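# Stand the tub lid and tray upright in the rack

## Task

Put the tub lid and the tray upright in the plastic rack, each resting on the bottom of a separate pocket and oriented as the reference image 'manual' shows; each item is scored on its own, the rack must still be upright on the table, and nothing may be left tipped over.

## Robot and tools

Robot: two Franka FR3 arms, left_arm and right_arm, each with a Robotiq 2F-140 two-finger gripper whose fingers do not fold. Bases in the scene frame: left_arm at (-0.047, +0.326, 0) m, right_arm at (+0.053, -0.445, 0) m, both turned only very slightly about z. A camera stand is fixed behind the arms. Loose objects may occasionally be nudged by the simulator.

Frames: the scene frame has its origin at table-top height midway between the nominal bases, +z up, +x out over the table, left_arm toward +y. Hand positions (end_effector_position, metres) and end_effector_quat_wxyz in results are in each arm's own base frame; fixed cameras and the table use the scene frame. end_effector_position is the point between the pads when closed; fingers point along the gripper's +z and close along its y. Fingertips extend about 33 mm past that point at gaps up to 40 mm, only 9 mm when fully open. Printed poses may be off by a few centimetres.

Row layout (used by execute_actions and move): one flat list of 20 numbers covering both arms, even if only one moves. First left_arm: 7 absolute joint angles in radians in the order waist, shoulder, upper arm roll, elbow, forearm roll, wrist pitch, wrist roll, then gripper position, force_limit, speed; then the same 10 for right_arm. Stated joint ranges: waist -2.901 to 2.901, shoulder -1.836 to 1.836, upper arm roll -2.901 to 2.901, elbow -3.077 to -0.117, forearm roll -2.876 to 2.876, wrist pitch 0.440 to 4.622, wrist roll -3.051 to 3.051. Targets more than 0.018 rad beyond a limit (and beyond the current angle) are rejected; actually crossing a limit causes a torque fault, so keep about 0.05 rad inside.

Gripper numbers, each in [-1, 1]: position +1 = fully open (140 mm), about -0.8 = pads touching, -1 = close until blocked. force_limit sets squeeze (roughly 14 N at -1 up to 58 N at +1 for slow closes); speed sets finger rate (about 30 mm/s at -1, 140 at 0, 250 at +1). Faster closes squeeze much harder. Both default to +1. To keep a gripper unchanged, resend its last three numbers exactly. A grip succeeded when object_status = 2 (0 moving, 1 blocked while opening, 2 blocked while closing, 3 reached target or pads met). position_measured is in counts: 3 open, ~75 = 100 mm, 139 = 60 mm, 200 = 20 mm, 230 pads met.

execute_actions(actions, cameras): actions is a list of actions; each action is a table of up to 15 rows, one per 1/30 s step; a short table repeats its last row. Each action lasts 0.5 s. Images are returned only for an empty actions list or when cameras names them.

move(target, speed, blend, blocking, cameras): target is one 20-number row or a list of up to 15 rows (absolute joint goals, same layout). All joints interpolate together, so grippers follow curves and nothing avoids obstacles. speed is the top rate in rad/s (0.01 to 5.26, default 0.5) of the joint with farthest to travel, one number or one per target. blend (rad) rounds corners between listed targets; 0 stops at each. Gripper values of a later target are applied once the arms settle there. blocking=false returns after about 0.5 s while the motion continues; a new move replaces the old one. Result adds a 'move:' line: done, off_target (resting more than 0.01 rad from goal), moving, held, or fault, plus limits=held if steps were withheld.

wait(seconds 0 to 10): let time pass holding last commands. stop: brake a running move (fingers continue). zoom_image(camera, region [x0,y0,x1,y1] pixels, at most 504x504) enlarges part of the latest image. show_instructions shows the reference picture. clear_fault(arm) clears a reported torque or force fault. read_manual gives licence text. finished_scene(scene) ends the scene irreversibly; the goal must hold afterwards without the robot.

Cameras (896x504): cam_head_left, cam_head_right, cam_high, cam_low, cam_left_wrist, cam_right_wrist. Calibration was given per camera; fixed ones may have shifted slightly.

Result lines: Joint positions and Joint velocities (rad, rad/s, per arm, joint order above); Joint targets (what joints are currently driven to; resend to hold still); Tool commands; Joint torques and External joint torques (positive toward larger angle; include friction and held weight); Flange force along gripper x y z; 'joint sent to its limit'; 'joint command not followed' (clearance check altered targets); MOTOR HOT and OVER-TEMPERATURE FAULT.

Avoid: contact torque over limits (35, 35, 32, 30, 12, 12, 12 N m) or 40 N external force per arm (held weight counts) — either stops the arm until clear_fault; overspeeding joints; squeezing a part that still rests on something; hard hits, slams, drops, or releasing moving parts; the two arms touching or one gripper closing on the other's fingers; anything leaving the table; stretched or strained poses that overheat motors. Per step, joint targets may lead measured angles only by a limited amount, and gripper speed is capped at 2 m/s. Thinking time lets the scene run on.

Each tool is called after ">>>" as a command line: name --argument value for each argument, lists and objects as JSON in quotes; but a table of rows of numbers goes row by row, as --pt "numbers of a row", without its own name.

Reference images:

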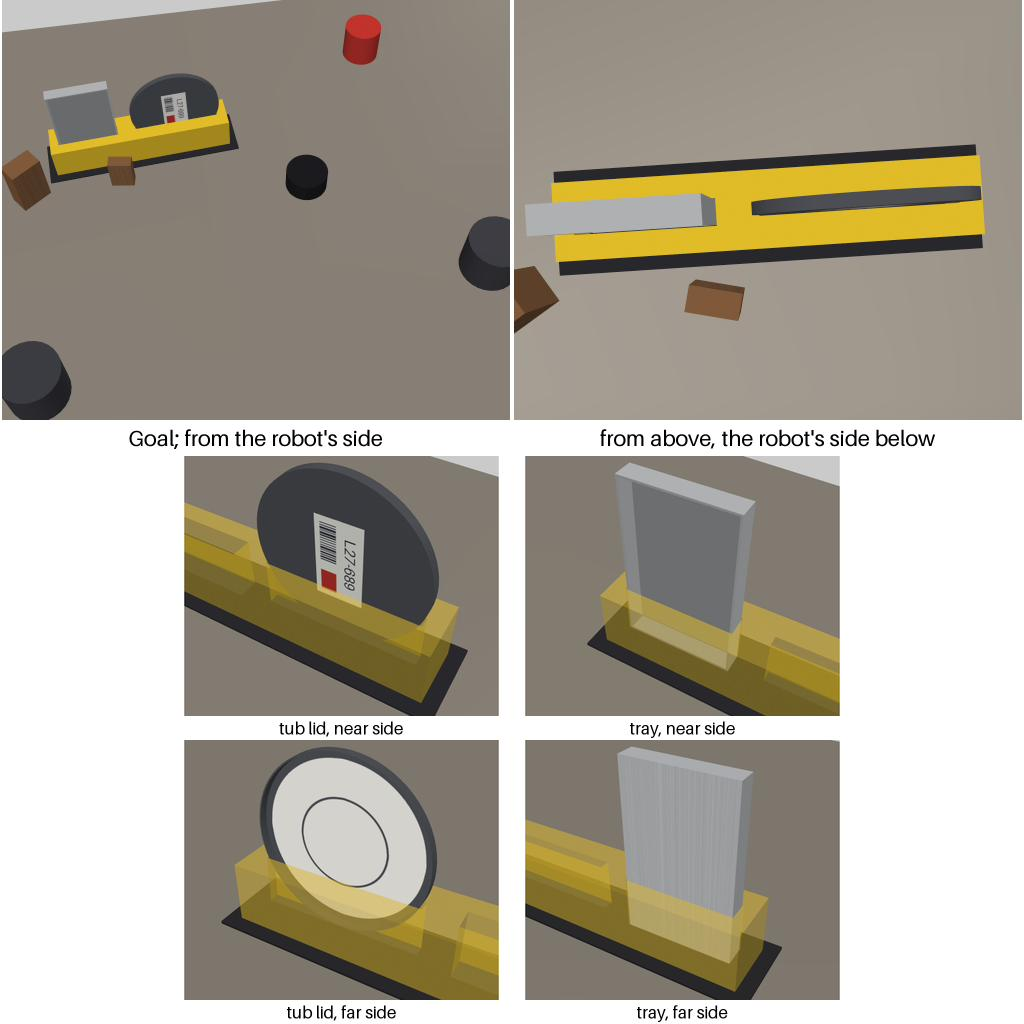

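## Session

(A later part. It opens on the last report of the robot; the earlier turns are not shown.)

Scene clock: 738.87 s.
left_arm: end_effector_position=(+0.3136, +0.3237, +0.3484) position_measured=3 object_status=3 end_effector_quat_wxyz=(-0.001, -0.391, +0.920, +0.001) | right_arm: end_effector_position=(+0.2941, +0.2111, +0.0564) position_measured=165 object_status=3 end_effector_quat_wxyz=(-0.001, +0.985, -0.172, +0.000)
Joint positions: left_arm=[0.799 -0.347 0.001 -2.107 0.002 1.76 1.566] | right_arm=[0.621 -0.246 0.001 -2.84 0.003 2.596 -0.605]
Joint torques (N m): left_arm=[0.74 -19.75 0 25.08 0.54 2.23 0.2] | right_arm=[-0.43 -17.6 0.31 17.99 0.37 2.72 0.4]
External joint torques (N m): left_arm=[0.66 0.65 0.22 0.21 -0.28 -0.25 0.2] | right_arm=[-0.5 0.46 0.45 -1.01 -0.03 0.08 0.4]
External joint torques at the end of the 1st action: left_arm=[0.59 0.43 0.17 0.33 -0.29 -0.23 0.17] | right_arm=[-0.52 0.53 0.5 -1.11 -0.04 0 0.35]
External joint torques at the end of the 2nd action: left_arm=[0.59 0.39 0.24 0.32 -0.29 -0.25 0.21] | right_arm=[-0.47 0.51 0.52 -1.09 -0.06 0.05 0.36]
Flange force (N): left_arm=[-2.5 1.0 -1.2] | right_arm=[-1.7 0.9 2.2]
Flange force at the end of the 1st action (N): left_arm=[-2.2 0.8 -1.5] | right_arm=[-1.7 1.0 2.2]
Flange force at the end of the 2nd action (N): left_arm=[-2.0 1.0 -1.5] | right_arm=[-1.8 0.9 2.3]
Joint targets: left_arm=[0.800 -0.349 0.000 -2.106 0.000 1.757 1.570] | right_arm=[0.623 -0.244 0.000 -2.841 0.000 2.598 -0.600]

>>> execute_actions --actions '[[[0.8,-0.349,0,-2.106,0,1.757,1.57,1,1,1,0.623,-0.2385,0,-2.842,0,2.604,-0.6,-0.285,0,0]],[[0.8,-0.349,0,-2.106,0,1.757,1.57,1,1,1,0.623,-0.2335,0,-2.8427,0,2.6095,-0.6,-0.285,0,0]]]'

>>> execute_actions --actions '[[[0.8,-0.349,0,-2.106,0,1.757,1.57,1,1,1,0.623,-0.2305,0,-2.843,0,2.613,-0.6,-0.285,0,0]]]'

Scene clock: 746.63 s.
left_arm: end_effector_position=(+0.3136, +0.3237, +0.3484) position_measured=3 object_status=3 end_effector_quat_wxyz=(-0.001, -0.391, +0.920, +0.001) | right_arm: end_effector_position=(+0.2941, +0.2111, +0.0539) position_measured=165 object_status=3 end_effector_quat_wxyz=(-0.001, +0.985, -0.173, +0.000)
Joint positions: left_arm=[0.799 -0.347 0.001 -2.107 0.002 1.76 1.566] | right_arm=[0.621 -0.238 0.001 -2.841 0.003 2.604 -0.604]
Joint torques (N m): left_arm=[0.74 -19.7 -0.01 25.01 0.54 2.24 0.21] | right_arm=[-0.49 -16.5 0.44 17.35 0.36 3.27 0.26]
External joint torques (N m): left_arm=[0.68 0.48 0.22 0.35 -0.27 -0.21 0.2] | right_arm=[-0.59 1.78 0.55 -1.62 -0.04 0.61 0.26]
External joint torques at the end of the 1st action: left_arm=[0.69 0.46 0.34 0.3 -0.26 -0.24 0.21] | right_arm=[-0.48 0.48 0.46 -1.04 -0.06 0.05 0.28]
Flange force (N): left_arm=[-2.4 1.0 -1.5] | right_arm=[-0.3 -0.6 8.7]
Flange force at the end of the 1st action (N): left_arm=[-2.2 1.2 -1.4] | right_arm=[-1.6 1.0 2.2]
Joint targets: left_arm=[0.800 -0.349 0.000 -2.106 0.000 1.757 1.570] | right_arm=[0.623 -0.234 0.000 -2.843 0.000 2.610 -0.600]

Scene clock: 747.33 s.
left_arm: end_effector_position=(+0.3136, +0.3237, +0.3484) position_measured=3 object_status=3 end_effector_quat_wxyz=(-0.001, -0.391, +0.920, +0.001) | right_arm: end_effector_position=(+0.2941, +0.2111, +0.0539) position_measured=165 object_status=3 end_effector_quat_wxyz=(-0.001, +0.985, -0.173, +0.000)
Joint positions: left_arm=[0.799 -0.347 0.001 -2.107 0.002 1.76 1.566] | right_arm=[0.621 -0.238 0.001 -2.841 0.003 2.605 -0.604]
Joint torques (N m): left_arm=[0.7 -19.76 0.03 25.11 0.54 2.23 0.18] | right_arm=[-0.52 -14.93 0.44 17.1 0.36 3.75 0.24]
External joint torques (N m): left_arm=[0.64 0.42 0.28 0.37 -0.28 -0.23 0.18] | right_arm=[-0.53 3.42 0.63 -1.93 -0.04 1.08 0.24]
Flange force (N): left_arm=[-2.3 1.0 -1.6] | right_arm=[1.8 -4.0 15.8]
Joint targets: left_arm=[0.800 -0.349 0.000 -2.106 0.000 1.757 1.570] | right_arm=[0.623 -0.231 0.000 -2.843 0.000 2.613 -0.600]

>>> move --target '[0.8,-0.349,0,-2.106,0,1.757,1.57,1,1,1,-0.9,-0.2305,0,-2.843,0,2.613,0.3,-0.285,0,0]' --speed 0.4 --cameras '["cam_right_wrist"]'

Scene clock: 755.97 s.
left_arm: end_effector_position=(+0.3136, +0.3237, +0.3484) position_measured=3 object_status=3 end_effector_quat_wxyz=(-0.001, -0.391, +0.920, +0.001) | right_arm: end_effector_position=(+0.2260, -0.2836, +0.0525) position_measured=165 object_status=3 end_effector_quat_wxyz=(+0.002, -0.187, +0.982, -0.001)
Joint positions: left_arm=[0.799 -0.347 0.001 -2.107 0.002 1.76 1.566] | right_arm=[-0.898 -0.233 0 -2.842 0.003 2.612 0.293]
Joint velocities: left_arm=[within noise] | right_arm=[0 -0.001 0 -0.001 -0.001 -0.001 0.006]
Joint torques (N m): left_arm=[0.7 -19.73 -0.03 25.07 0.54 2.24 0.23] | right_arm=[-1.29 -17.98 0.3 17.51 0.31 2.48 0.36]
External joint torques (N m): left_arm=[0.63 0.42 0.19 0.36 -0.28 -0.22 0.23] | right_arm=[-1.42 0.44 0.37 -1.23 -0.06 -0.1 0.36]
Flange force (N): left_arm=[-2.3 1.0 -1.5] | right_arm=[1.2 2.2 1.6]
Joint targets: left_arm=[0.800 -0.349 0.000 -2.106 0.000 1.757 1.570] | right_arm=[-0.900 -0.231 0.000 -2.843 0.000 2.613 0.300]
move: done
camera_calibration:
cam_right_wrist: T_world_to_cam=[[-0.366931, 0.930235, 0.00493984, 0.352478], [0.876253, 0.343845, 0.337566, -0.113297], [0.312317, 0.128192, -0.941289, 0.15689], [0, 0, 0, 1]] pos_world=[0.179613, -0.309043, 0.184183]
Images, in order (width x height): cam_right_wrist 896x504.

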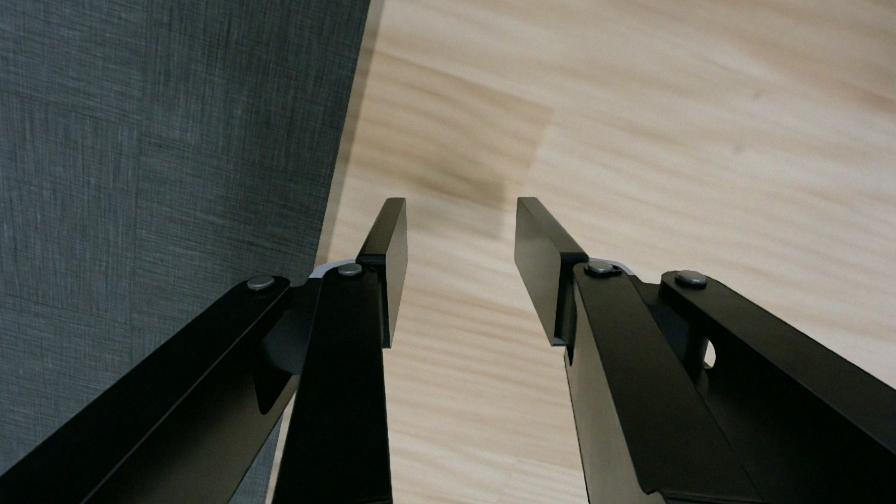

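>>> move --target '[0.8,-0.349,0,-2.106,0,1.757,1.57,1,1,1,-0.9,-0.6846,0,-2.6241,0,1.9395,0.3,-0.285,0,0]' --speed 0.8 --cameras '["cam_right_wrist","cam_head_right","cam_high"]'

Scene clock: 761.07 s.
left_arm: end_effector_position=(+0.3136, +0.3237, +0.3484) position_measured=3 object_status=3 end_effector_quat_wxyz=(-0.001, -0.391, +0.920, +0.001) | right_arm: end_effector_position=(+0.2130, -0.2664, +0.2500) position_measured=165 object_status=3 end_effector_quat_wxyz=(+0.002, -0.187, +0.982, +0.000)
Joint positions: left_arm=[0.799 -0.347 0.001 -2.107 0.002 1.76 1.566] | right_arm=[-0.898 -0.683 0 -2.623 0.003 1.943 0.295]
Joint velocities: left_arm=[within noise] | right_arm=[0.001 -0.001 0 0.002 -0.001 -0.004 -0.001]
Joint torques (N m): left_arm=[0.71 -19.8 0.03 25.07 0.55 2.23 0.12] | right_arm=[-1.21 -9.84 0.08 24.45 0.7 2.05 0.38]
External joint torques (N m): left_arm=[0.71 0.31 0.34 0.36 -0.26 -0.23 0.12] | right_arm=[-1.29 -0.75 0.49 -0.53 -0.02 -0.53 0.38]
Flange force (N): left_arm=[-1.9 1.0 -1.5] | right_arm=[1.2 4.5 -0.7]
Joint targets: left_arm=[0.800 -0.349 0.000 -2.106 0.000 1.757 1.570] | right_arm=[-0.900 -0.685 0.000 -2.624 0.000 1.940 0.300]
move: done
camera_calibration:
cam_right_wrist: T_world_to_cam=[[-0.366571, 0.930364, 0.00693294, 0.330321], [0.876371, 0.342776, 0.338345, -0.174948], [0.312408, 0.130103, -0.940997, 0.345039], [0, 0, 0, 1]] pos_world=[0.166613, -0.292241, 0.381583]
Images, in order (width x height): cam_head_right 896x504, cam_high 896x504, cam_right_wrist 896x504.

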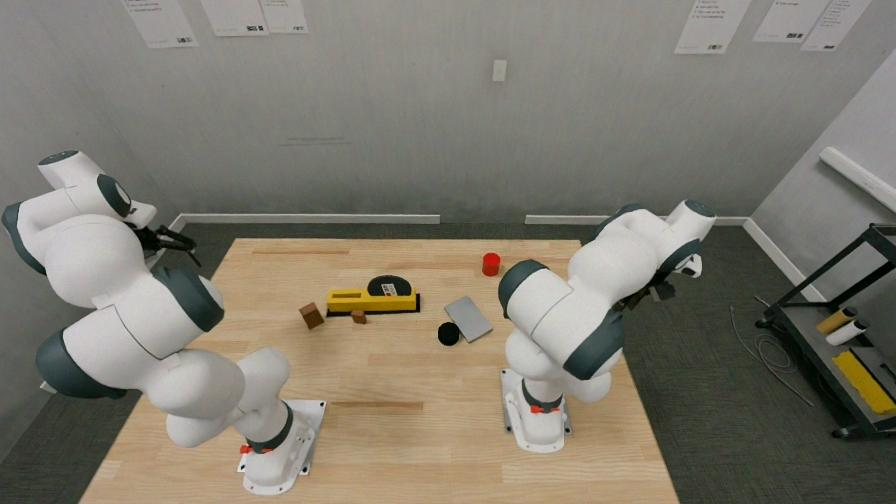

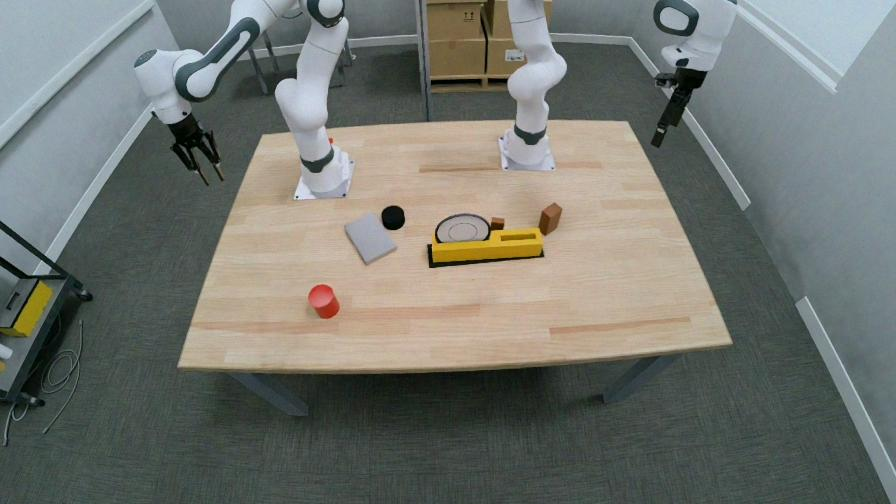

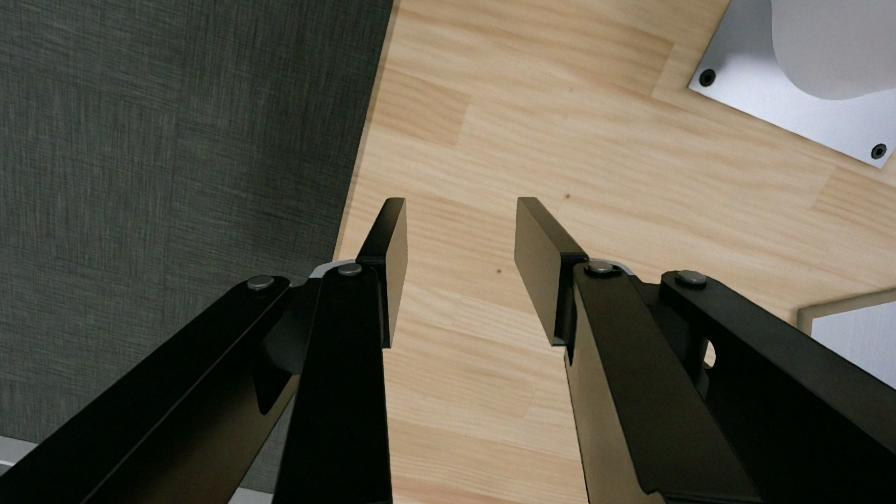

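>>> move --pt "0.8 -0.349 0 -2.106 0 1.757 1.57 1 1 1 0.622 -0.65 0 -2.62 0 1.95 -1.554 1 0 0" --pt "0.8 -0.349 0 -2.106 0 1.757 1.57 1 1 1 0.622 -0.3023 0 -2.7445 0 2.4422 -1.554 1 0 0" --speed '[1,0.5]' --blend '[0.1,0]' --cameras '["cam_right_wrist"]'

Scene clock: 787.63 s.
left_arm: end_effector_position=(+0.3136, +0.3237, +0.3484) position_measured=3 object_status=3 end_effector_quat_wxyz=(-0.001, -0.391, +0.920, +0.001) | right_arm: end_effector_position=(+0.3110, +0.2232, +0.1008) position_measured=3 object_status=3 end_effector_quat_wxyz=(-0.001, +0.956, +0.294, +0.000)
Joint positions: left_arm=[0.799 -0.347 0.001 -2.107 0.002 1.76 1.566] | right_arm=[0.62 -0.305 0.001 -2.744 0.003 2.439 -1.548]
Joint velocities: left_arm=[within noise] | right_arm=[0 0 0 -0.001 0 0.005 -0.002]
Joint torques (N m): left_arm=[0.75 -19.74 0.02 25.08 0.55 2.24 0.21] | right_arm=[-0.41 -17.93 0.14 20.59 0.54 2.72 -0.15]
External joint torques (N m): left_arm=[0.68 0.39 0.25 0.36 -0.27 -0.23 0.21] | right_arm=[-0.47 0.23 0.37 -0.58 -0.03 0.07 -0.15]
Flange force (N): left_arm=[-2.2 1.1 -1.5] | right_arm=[-1.0 0.4 1.3]
Joint targets: left_arm=[0.800 -0.349 0.000 -2.106 0.000 1.757 1.570] | right_arm=[0.622 -0.302 0.000 -2.745 0.000 2.442 -1.554]
move: done
camera_calibration:
cam_right_wrist: T_world_to_cam=[[0.560817, -0.827914, 0.00658235, 0.0157338], [-0.781216, -0.526518, 0.335381, 0.331679], [-0.274201, -0.19323, -0.942059, 0.365082], [0, 0, 0, 1]] pos_world=[0.350395, 0.258206, 0.232586]
Images, in order (width x height): cam_right_wrist 896x504.

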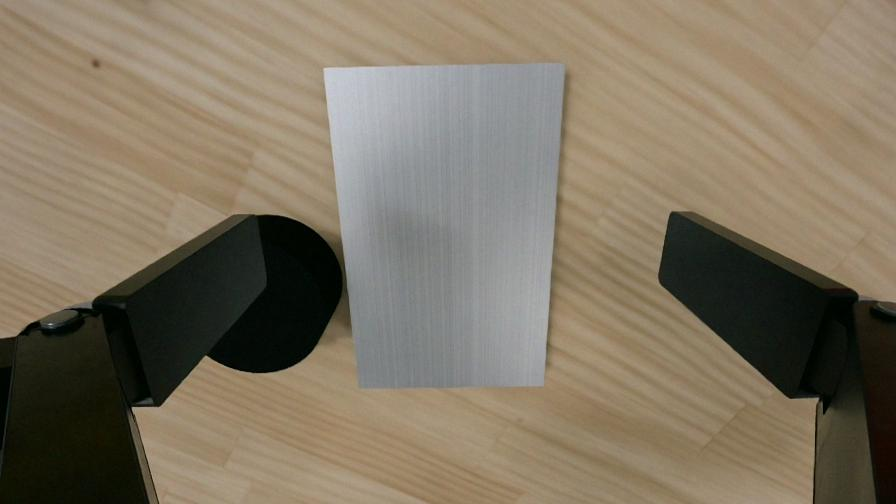

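>>> move --pt "0.8 -0.349 0 -2.106 0 1.757 1.57 1 1 1 0.6215 -0.2649 0 -2.708 0 2.4431 -1.554 1 0 0" --pt "0.8 -0.349 0 -2.106 0 1.757 1.57 1 1 1 0.6215 -0.0447 0 -2.7447 0 2.70 -1.554 1 0 0" --pt "0.8 -0.349 0 -2.106 0 1.757 1.57 1 1 1 0.6215 -0.0447 0 -2.7447 0 2.70 -1.554 -1 -0.3 -1" --speed '[0.2,0.2,0.2]' --cameras '["cam_right_wrist","cam_low"]'

>>> wait --seconds 1

Scene clock: 810.43 s.
left_arm: end_effector_position=(+0.3136, +0.3237, +0.3484) position_measured=3 object_status=3 end_effector_quat_wxyz=(-0.001, -0.391, +0.920, +0.001) | right_arm: end_effector_position=(+0.3218, +0.2303, +0.0233) position_measured=61 object_status=0 end_effector_quat_wxyz=(-0.001, +0.956, +0.294, +0.001)
Joint positions: left_arm=[0.799 -0.347 0.001 -2.107 0.002 1.76 1.566] | right_arm=[0.62 -0.048 0.001 -2.744 0.003 2.697 -1.549]
Joint torques (N m): left_arm=[0.73 -19.69 -0.01 25.12 0.54 2.22 0.18] | right_arm=[-0.53 -20.85 0.67 16.11 0.36 3.05 -0.21]
External joint torques (N m): left_arm=[0.65 0.38 0.21 0.45 -0.28 -0.23 0.18] | right_arm=[-0.54 2.72 0.71 -1.33 -0.02 0.38 -0.21]
Flange force (N): left_arm=[-2.4 0.9 -1.8] | right_arm=[2.2 0.1 10.0]
Joint targets: left_arm=[0.800 -0.349 0.000 -2.106 0.000 1.757 1.570] | right_arm=[0.622 -0.045 0.000 -2.745 0.000 2.700 -1.554]
move: done
camera_calibration:
cam_right_wrist: T_world_to_cam=[[0.560668, -0.828012, 0.00686306, 0.0161859], [-0.781818, -0.526622, 0.33381, 0.370015], [-0.272785, -0.192522, -0.942615, 0.295788], [0, 0, 0, 1]] pos_world=[0.360896, 0.265206, 0.155188]
Images, in order (width x height): cam_low 896x504, cam_right_wrist 896x504.

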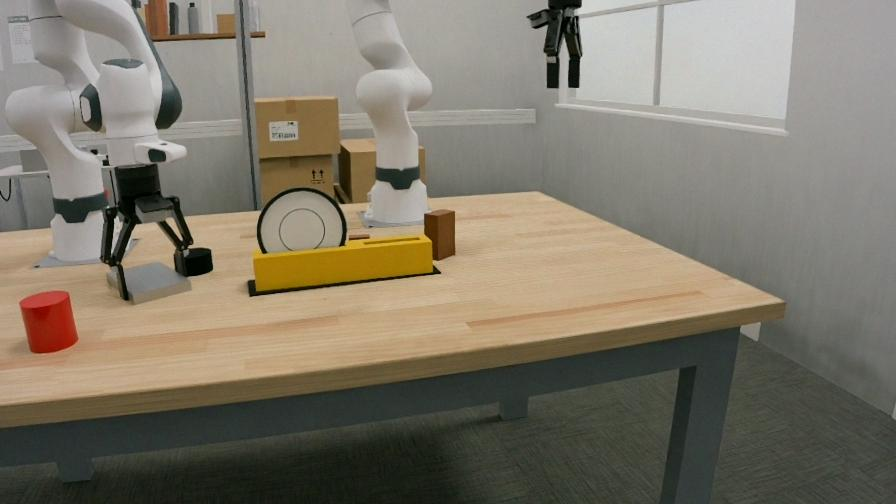

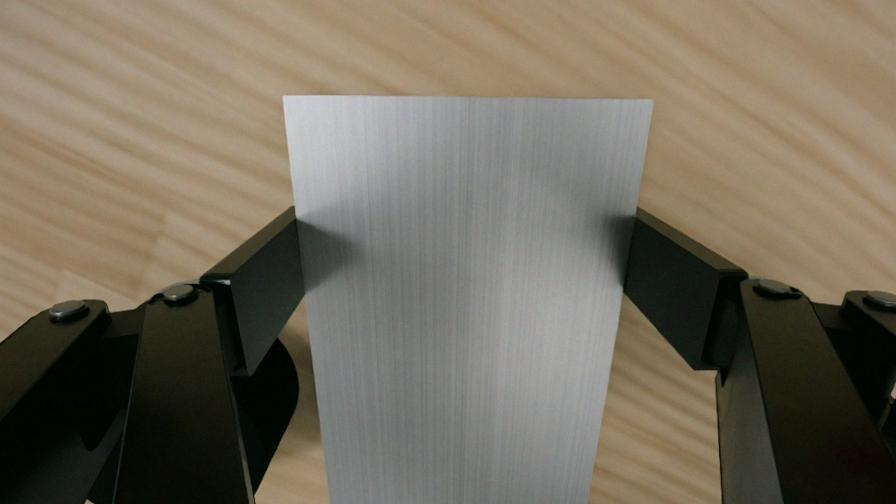

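Scene clock: 811.43 s.
left_arm: end_effector_position=(+0.3136, +0.3237, +0.3484) position_measured=3 object_status=3 end_effector_quat_wxyz=(-0.001, -0.391, +0.920, +0.001) | right_arm: end_effector_position=(+0.3218, +0.2303, +0.0233) position_measured=61 object_status=2 end_effector_quat_wxyz=(-0.001, +0.956, +0.294, +0.001)
Joint positions: left_arm=[0.799 -0.347 0.001 -2.107 0.002 1.76 1.566] | right_arm=[0.62 -0.048 0.001 -2.744 0.003 2.697 -1.549]
Joint torques (N m): left_arm=[0.71 -19.75 0.04 25.08 0.54 2.23 0.22] | right_arm=[-0.53 -20.79 0.74 16.13 0.36 3.05 -0.2]
External joint torques (N m): left_arm=[0.64 0.28 0.28 0.39 -0.28 -0.23 0.22] | right_arm=[-0.63 2.85 0.69 -1.38 -0.01 0.37 -0.2]
Flange force (N): left_arm=[-1.9 1.1 -1.6] | right_arm=[2.4 0.3 10.4]
Joint targets: left_arm=[0.800 -0.349 0.000 -2.106 0.000 1.757 1.570] | right_arm=[0.622 -0.045 0.000 -2.745 0.000 2.700 -1.554]
Tool commands: left_gripper/position=+1.0 left_gripper/force_limit=+1.0 left_gripper/speed=+1.0 right_gripper/position=-1.0 right_gripper/force_limit=-0.3 right_gripper/speed=-1.0
wait: 1.00 s; at rest by 0.17 s

>>> move --pt "0.8 -0.349 0 -2.106 0 1.757 1.57 1 1 1 0.6215 -0.1159 0 -2.7402 0 2.6243 -1.554 -1 -0.3 -1" --pt "0.8 -0.349 0 -2.106 0 1.757 1.57 1 1 1 -1.1345 -0.1159 0 -2.7402 0 2.6243 -0.522 -1 -0.3 -1" --speed '[0.1,0.4]' --cameras '["cam_right_wrist","cam_high"]'

Scene clock: 824.53 s.
left_arm: end_effector_position=(+0.3136, +0.3237, +0.3484) position_measured=3 object_status=3 end_effector_quat_wxyz=(-0.001, -0.391, +0.920, +0.001) | right_arm: end_effector_position=(+0.1670, -0.3567, +0.0434) position_measured=61 object_status=2 end_effector_quat_wxyz=(+0.001, -0.463, +0.886, +0.001)
Joint positions: left_arm=[0.799 -0.347 0.001 -2.107 0.002 1.76 1.566] | right_arm=[-1.133 -0.113 -0.001 -2.741 0.003 2.626 -0.529]
Joint velocities: left_arm=[within noise] | right_arm=[0 0.001 0.001 0 0 0 0.006]
Joint torques (N m): left_arm=[0.69 -19.74 -0.02 25.04 0.55 2.24 0.2] | right_arm=[-1.28 -23.71 0.35 18.16 0.39 2.34 0.45]
External joint torques (N m): left_arm=[0.66 0.54 0.25 0.24 -0.26 -0.23 0.2] | right_arm=[-1.29 -1.23 0.43 -0.28 0 -0.3 0.45]
Flange force (N): left_arm=[-2.3 1.0 -1.3] | right_arm=[-2.1 3.4 -4.6]
Joint targets: left_arm=[0.800 -0.349 0.000 -2.106 0.000 1.757 1.570] | right_arm=[-1.135 -0.116 0.000 -2.740 0.000 2.624 -0.522]
move: done
camera_calibration:
cam_right_wrist: T_world_to_cam=[[-0.820676, 0.571312, 0.00967637, 0.346424], [0.540452, 0.770626, 0.337708, 0.175016], [0.18548, 0.282379, -0.941201, 0.252275], [0, 0, 0, 1]] pos_world=[0.142922, -0.404025, 0.174986]
Images, in order (width x height): cam_high 896x504, cam_right_wrist 896x504.

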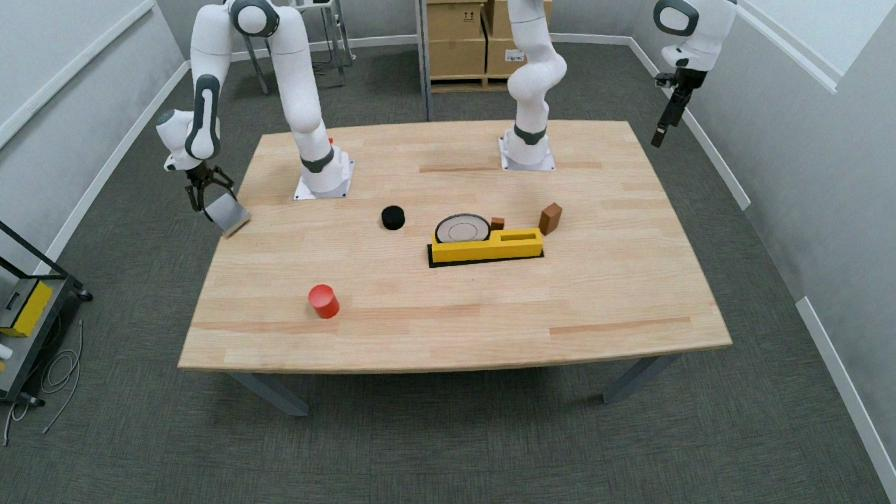

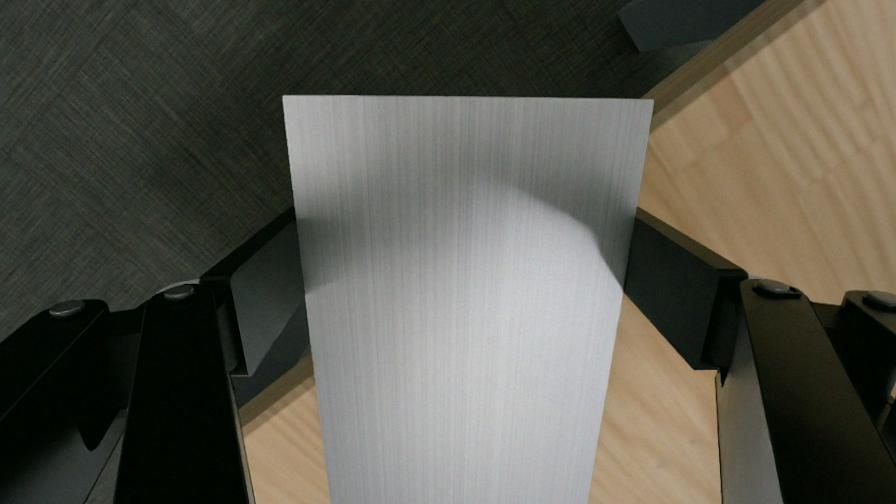

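>>> move --pt "0.8 -0.349 0 -2.106 0 1.757 1.57 1 1 1 -1.1345 -0.056 0 -2.7441 0 2.690 -0.522 -1 -0.3 -1" --pt "0.8 -0.349 0 -2.106 0 1.757 1.57 1 1 1 -1.1345 -0.056 0 -2.7441 0 2.690 -0.522 0.8 -0.3 -1" --pt "0.8 -0.349 0 -2.106 0 1.757 1.57 1 1 1 -1.1345 -0.2649 0 -2.708 0 2.4431 -0.522 0.8 0 0" --speed '[0.08,0.2,0.2]' --cameras '["cam_right_wrist","cam_high"]'

Scene clock: 862.33 s.
left_arm: end_effector_position=(+0.3136, +0.3237, +0.3484) position_measured=3 object_status=3 end_effector_quat_wxyz=(-0.001, -0.391, +0.920, +0.001) | right_arm: end_effector_position=(+0.1677, -0.3579, +0.0993) position_measured=28 object_status=3 end_effector_quat_wxyz=(+0.001, -0.463, +0.886, +0.000)
Joint positions: left_arm=[0.799 -0.347 0.001 -2.107 0.002 1.76 1.566] | right_arm=[-1.133 -0.263 -0.001 -2.708 0.003 2.446 -0.527]
Joint torques (N m): left_arm=[0.77 -19.78 -0.02 25.07 0.56 2.23 0.22] | right_arm=[-1.2 -20.63 0.35 20.38 0.51 2.21 0.38]
External joint torques (N m): left_arm=[0.76 0.19 0.28 0.43 -0.25 -0.22 0.22] | right_arm=[-1.27 -0.95 0.5 -0.66 0.01 -0.42 0.38]
Flange force (N): left_arm=[-1.8 1.2 -1.7] | right_arm=[-2.6 4.2 -3.1]
Joint targets: left_arm=[0.800 -0.349 0.000 -2.106 0.000 1.757 1.570] | right_arm=[-1.135 -0.265 0.000 -2.708 0.000 2.443 -0.522]
move: done
camera_calibration:
cam_right_wrist: T_world_to_cam=[[-0.819855, 0.572528, 0.00694336, 0.347731], [0.541012, 0.77064, 0.336779, 0.156721], [0.187465, 0.279866, -0.941558, 0.303943], [0, 0, 0, 1]] pos_world=[0.143322, -0.404925, 0.230985]
Images, in order (width x height): cam_high 896x504, cam_right_wrist 896x504.

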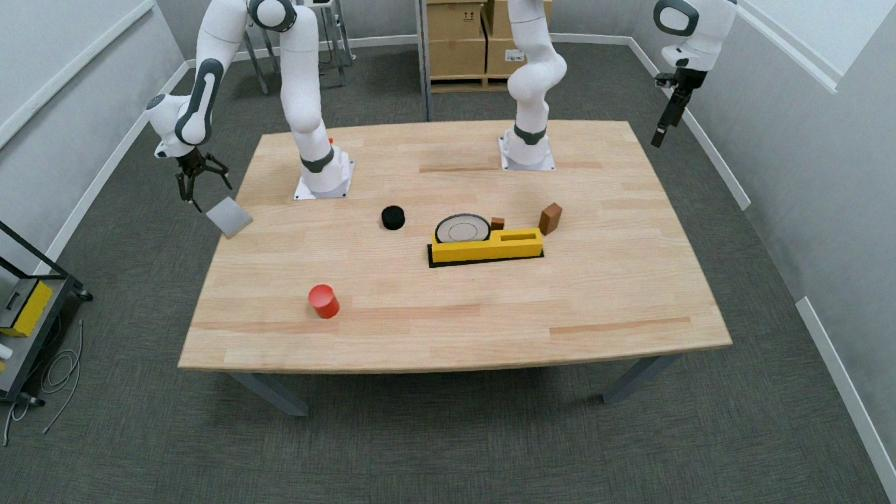

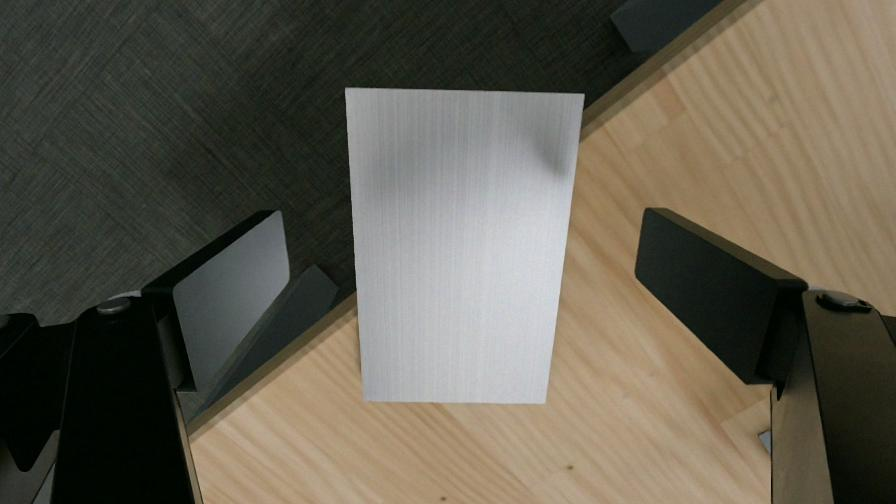

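>>> move --pt "0.8 -0.349 0 -2.106 0 1.757 1.57 1 1 1 -1.1345 -0.6 0 -2.4 0 1.9 -0.4 0.8 0 0" --pt "0.8 -0.349 0 -2.106 0 1.757 1.57 1 1 1 -1.7167 1.15 0 -0.83 0.6625 0.8175 0.490 0.8 0 0" --pt "0.8 -0.349 0 -2.106 0 1.757 1.57 1 1 1 -1.7167 1.15 0 -0.83 0.6625 0.8175 0.490 0.229 0 0" --pt "0.8 -0.349 0 -2.106 0 1.757 1.57 1 1 1 -1.7167 1.4877 0 -0.7826 0.6625 0.8175 0.490 0.229 0 0" --speed '[0.8,0.8,0.8,0.3]' --blend '[0.1,0,0,0]' --cameras '["cam_right_wrist","cam_high"]'

>>> zoom_image --camera "cam_high" --region '[110, 80, 290, 260]'

Scene clock: 880.67 s.
left_arm: end_effector_position=(+0.3136, +0.3237, +0.3484) position_measured=3 object_status=3 end_effector_quat_wxyz=(-0.001, -0.391, +0.920, +0.001) | right_arm: end_effector_position=(+0.1181, -0.4238, +0.0135) position_measured=100 object_status=3 end_effector_quat_wxyz=(+0.213, +0.213, +0.675, +0.674)
Joint positions: left_arm=[0.799 -0.347 0.001 -2.107 0.002 1.76 1.566] | right_arm=[-1.718 1.489 -0.001 -0.783 0.659 0.82 0.485]
Joint torques (N m): left_arm=[0.71 -19.75 0.01 25.09 0.55 2.24 0.22] | right_arm=[-0.77 -53.97 3.23 18.48 2.35 -2.56 0.43]
External joint torques (N m): left_arm=[0.75 0.34 0.37 0.41 -0.25 -0.21 0.22] | right_arm=[-0.74 0.03 0.4 -0.2 0.25 -0.25 0.33]
Flange force (N): left_arm=[-2.2 1.3 -1.6] | right_arm=[0.0 0.0 0.0]
Joint targets: left_arm=[0.800 -0.349 0.000 -2.106 0.000 1.757 1.570] | right_arm=[-1.717 1.488 0.000 -0.783 0.663 0.818 0.490]
move: done
camera_calibration:
cam_right_wrist: T_world_to_cam=[[-0.00377565, -0.00570574, 0.999977, -0.00934643], [0.578996, -0.815326, -0.00246601, -0.408901], [0.815321, 0.578974, 0.00638199, 0.290641], [0, 0, 0, 1]] pos_world=[-0.000248959, -0.501714, 0.00648299]
Images, in order (width x height): cam_high 896x504, cam_right_wrist 896x504.

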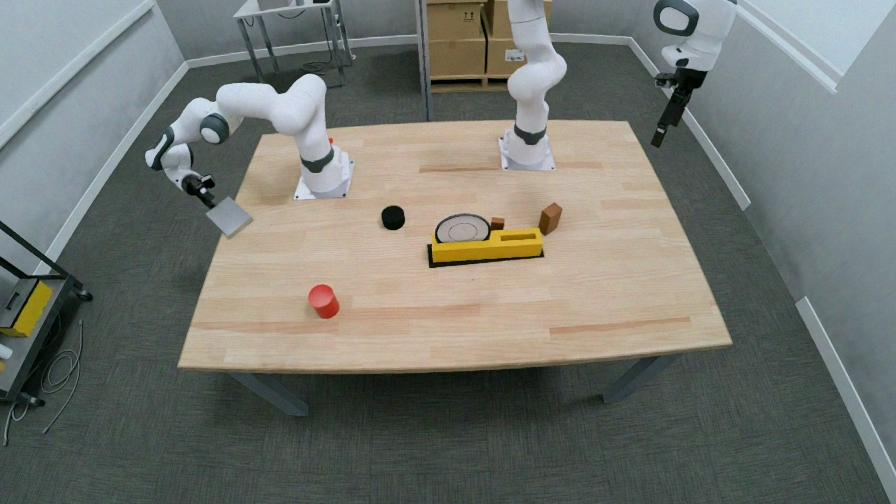

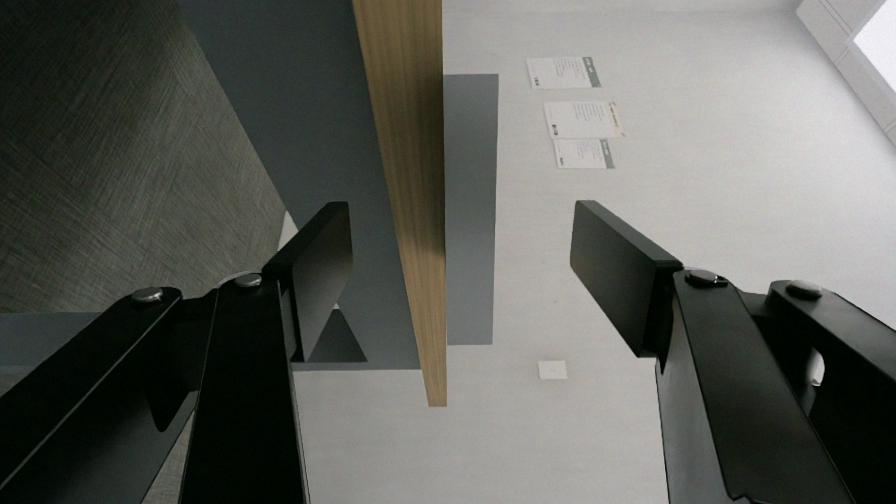

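Scaled by 2.800 from the camera's 896x504 image, which has a finer 1280x720 frame.

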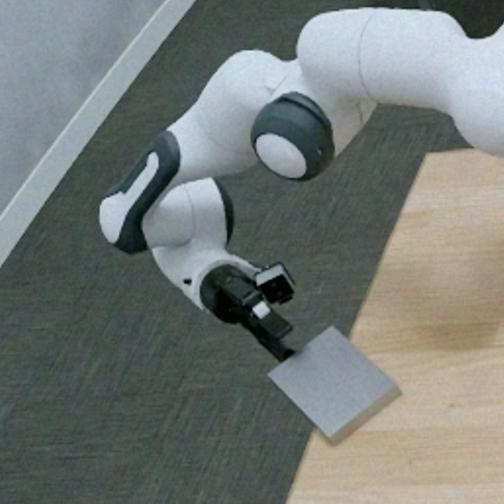

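>>> move --pt "0.8 -0.349 0 -2.106 0 1.757 1.57 1 1 1 -1.6713 1.2835 0 -1.1687 0.6266 0.9856 0.3803 0.229 0 0" --pt "0.8 -0.349 0 -2.106 0 1.757 1.57 1 1 1 -1.6713 1.2835 0 -1.1687 0.6266 0.9856 0.3803 -1 0.1 -1" --speed 0.15

>>> wait --seconds 1 --cameras '["cam_right_wrist","cam_high"]'

>>> zoom_image --camera "cam_high" --region '[110, 80, 290, 260]'

Scene clock: 913.93 s.
left_arm: end_effector_position=(+0.3136, +0.3237, +0.3484) position_measured=3 object_status=3 end_effector_quat_wxyz=(-0.001, -0.391, +0.920, +0.001) | right_arm: end_effector_position=(+0.1457, -0.3899, +0.0176) position_measured=203 object_status=0 end_effector_quat_wxyz=(+0.214, +0.214, +0.674, +0.674)
Joint positions: left_arm=[0.799 -0.347 0.001 -2.107 0.002 1.76 1.566] | right_arm=[-1.673 1.285 -0.001 -1.167 0.631 0.983 0.383]
Joint torques (N m): left_arm=[0.72 -19.82 0 25.05 0.53 2.23 0.14] | right_arm=[-0.49 -52.15 2.75 15.7 1.36 -1.9 0.13]
External joint torques (N m): left_arm=[0.72 0.35 0.32 0.32 -0.28 -0.23 0.14] | right_arm=[-0.71 0.48 -0.06 -1.13 -0.36 0.55 0.03]
Flange force (N): left_arm=[-1.9 1.0 -1.5] | right_arm=[4.1 1.6 6.4]
Joint targets: left_arm=[0.800 -0.349 0.000 -2.106 0.000 1.757 1.570] | right_arm=[-1.671 1.284 0.000 -1.169 0.627 0.986 0.380]
move: done

Scene clock: 914.93 s.
left_arm: end_effector_position=(+0.3136, +0.3237, +0.3484) position_measured=3 object_status=3 end_effector_quat_wxyz=(-0.001, -0.391, +0.920, +0.001) | right_arm: end_effector_position=(+0.1457, -0.3899, +0.0176) position_measured=203 object_status=2 end_effector_quat_wxyz=(+0.214, +0.214, +0.674, +0.674)
Joint positions: left_arm=[0.799 -0.347 0.001 -2.107 0.002 1.76 1.566] | right_arm=[-1.673 1.285 -0.001 -1.167 0.631 0.983 0.383]
Joint torques (N m): left_arm=[0.71 -19.76 0.01 25.09 0.55 2.22 0.18] | right_arm=[-0.58 -52.15 2.78 15.7 1.38 -1.88 0.06]
External joint torques (N m): left_arm=[0.58 0.37 0.17 0.4 -0.27 -0.23 0.18] | right_arm=[-0.68 0.76 0.03 -1.27 -0.35 0.57 -0.04]
Flange force (N): left_arm=[-2.2 0.8 -1.7] | right_arm=[4.1 1.2 6.6]
Joint targets: left_arm=[0.800 -0.349 0.000 -2.106 0.000 1.757 1.570] | right_arm=[-1.671 1.284 0.000 -1.169 0.627 0.986 0.380]
Tool commands: left_gripper/position=+1.0 left_gripper/force_limit=+1.0 left_gripper/speed=+1.0 right_gripper/position=-1.0 right_gripper/force_limit=+0.1 right_gripper/speed=-1.0
wait: 1.00 s; at rest by 0.17 s
camera_calibration:
cam_right_wrist: T_world_to_cam=[[-0.00461668, -0.00661724, 0.999967, -0.0135515], [0.576012, -0.817437, -0.00275, -0.397635], [0.817428, 0.575981, 0.00758545, 0.247025], [0, 0, 0, 1]] pos_world=[0.0270549, -0.467413, 0.0105837]
Images, in order (width x height): cam_high 896x504, cam_right_wrist 896x504.

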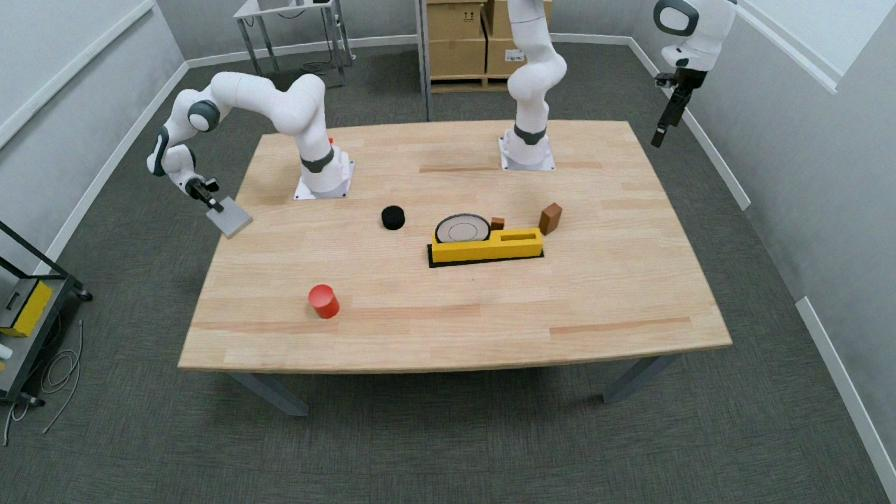

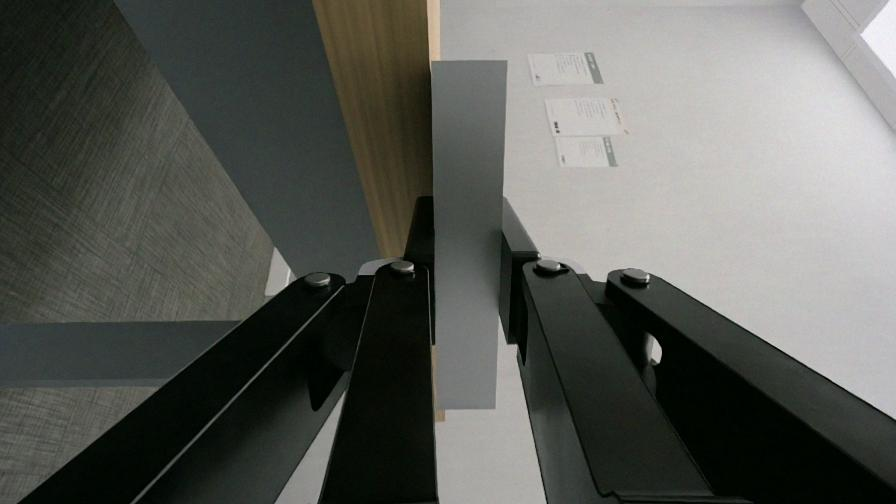

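Scaled by 2.800 from the camera's 896x504 image, which has a finer 1280x720 frame.

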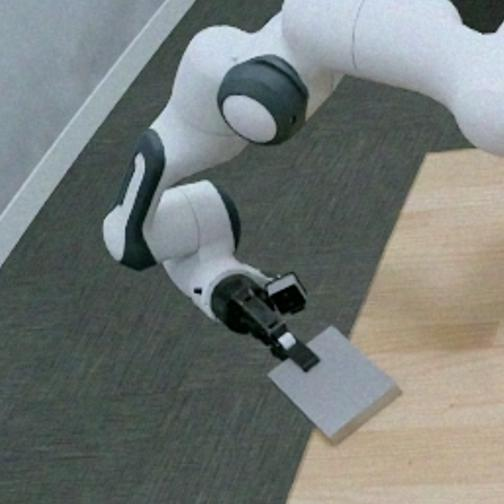

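>>> move --pt "0.8 -0.349 0 -2.106 0 1.757 1.57 1 1 1 -1.6713 1.03 0 -1.1687 0.6266 0.9856 0.3803 -1 0.1 -1" --pt "0.8 -0.349 0 -2.106 0 1.757 1.57 1 1 1 -1.2 -0.349 0 -2.106 0 1.757 -1.3 -1 0.1 -1" --pt "0.8 -0.349 0 -2.106 0 1.757 1.57 1 1 1 0.9 -0.349 0 -2.106 0 1.757 -2.08 -1 0.1 -1" --pt "0.8 -0.349 0 -2.106 0 1.757 1.57 1 1 1 1.152 0.4009 0 -1.3643 0 1.7652 -2.08 -1 0.1 -1" --speed '[0.2,0.6,0.8,0.5]' --blend '[0.05,0.1,0.1,0]' --cameras '["cam_high","cam_low","cam_right_wrist","cam_head_right"]'

Scene clock: 974.43 s.
left_arm: end_effector_position=(+0.3136, +0.3237, +0.3484) position_measured=3 object_status=3 end_effector_quat_wxyz=(-0.001, -0.391, +0.920, +0.001) | right_arm: end_effector_position=(+0.2744, +0.6204, +0.2781) position_measured=203 object_status=2 end_effector_quat_wxyz=(-0.001, +0.676, +0.737, -0.003)
Joint positions: left_arm=[0.799 -0.347 0.001 -2.107 0.002 1.76 1.566] | right_arm=[1.151 0.402 0.001 -1.366 0.004 1.762 -2.075]
Joint torques (N m): left_arm=[0.7 -19.79 -0.05 25.07 0.55 2.23 0.17] | right_arm=[-0.8 -46.66 0.58 25.72 0.67 2.84 -0.16]
External joint torques (N m): left_arm=[0.75 0.44 0.32 0.32 -0.26 -0.23 0.17] | right_arm=[-1.04 -0.57 -0.02 0.56 -0.26 0.18 -0.16]
Flange force (N): left_arm=[-2.2 1.1 -1.5] | right_arm=[-0.1 1.5 -1.0]
Joint targets: left_arm=[0.800 -0.349 0.000 -2.106 0.000 1.757 1.570] | right_arm=[1.152 0.401 0.000 -1.364 0.000 1.765 -2.080]
move: done
camera_calibration:
cam_right_wrist: T_world_to_cam=[[0.996483, 0.0837782, 0.00145465, -0.31969], [0.0783503, -0.937795, 0.338234, 0.471337], [0.0297008, -0.336931, -0.941061, 0.604251], [0, 0, 0, 1]] pos_world=[0.263689, 0.672391, 0.40968]
Images, in order (width x height): cam_head_right 896x504, cam_high 896x504, cam_low 896x504, cam_right_wrist 896x504.

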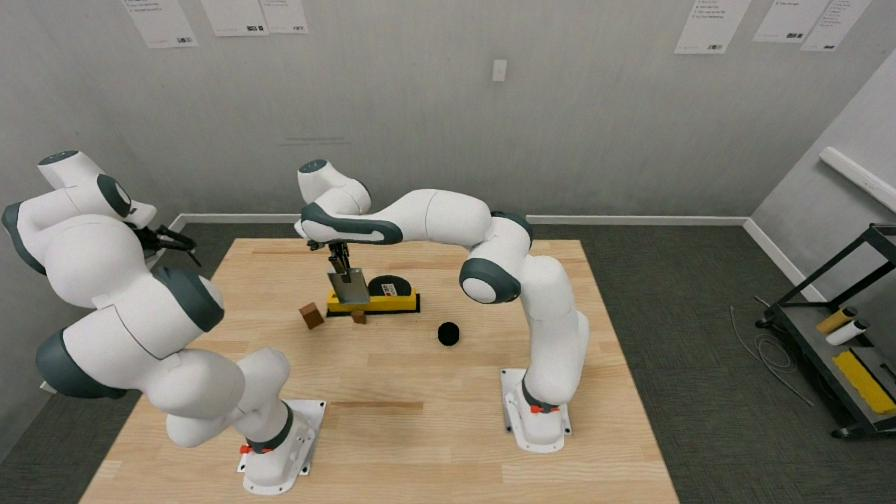

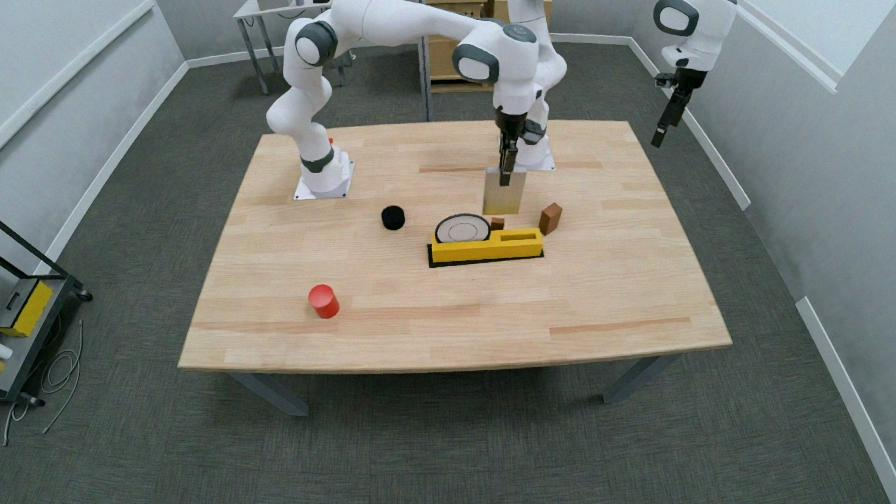

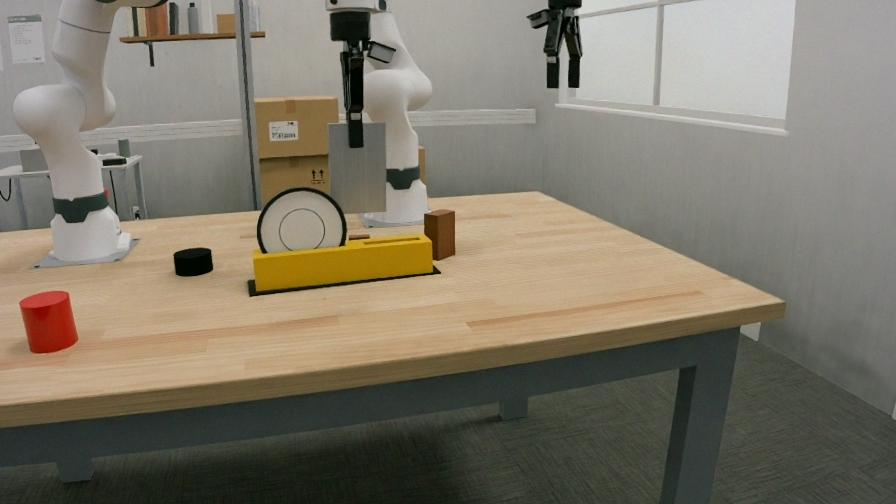

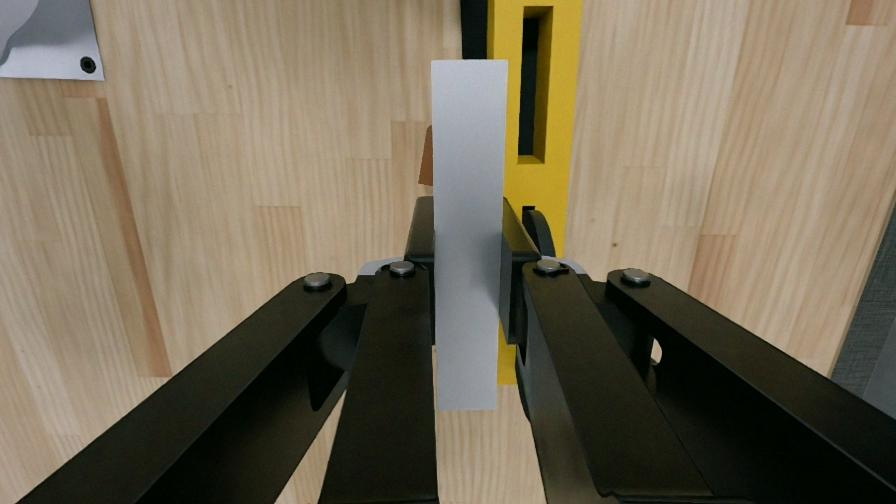

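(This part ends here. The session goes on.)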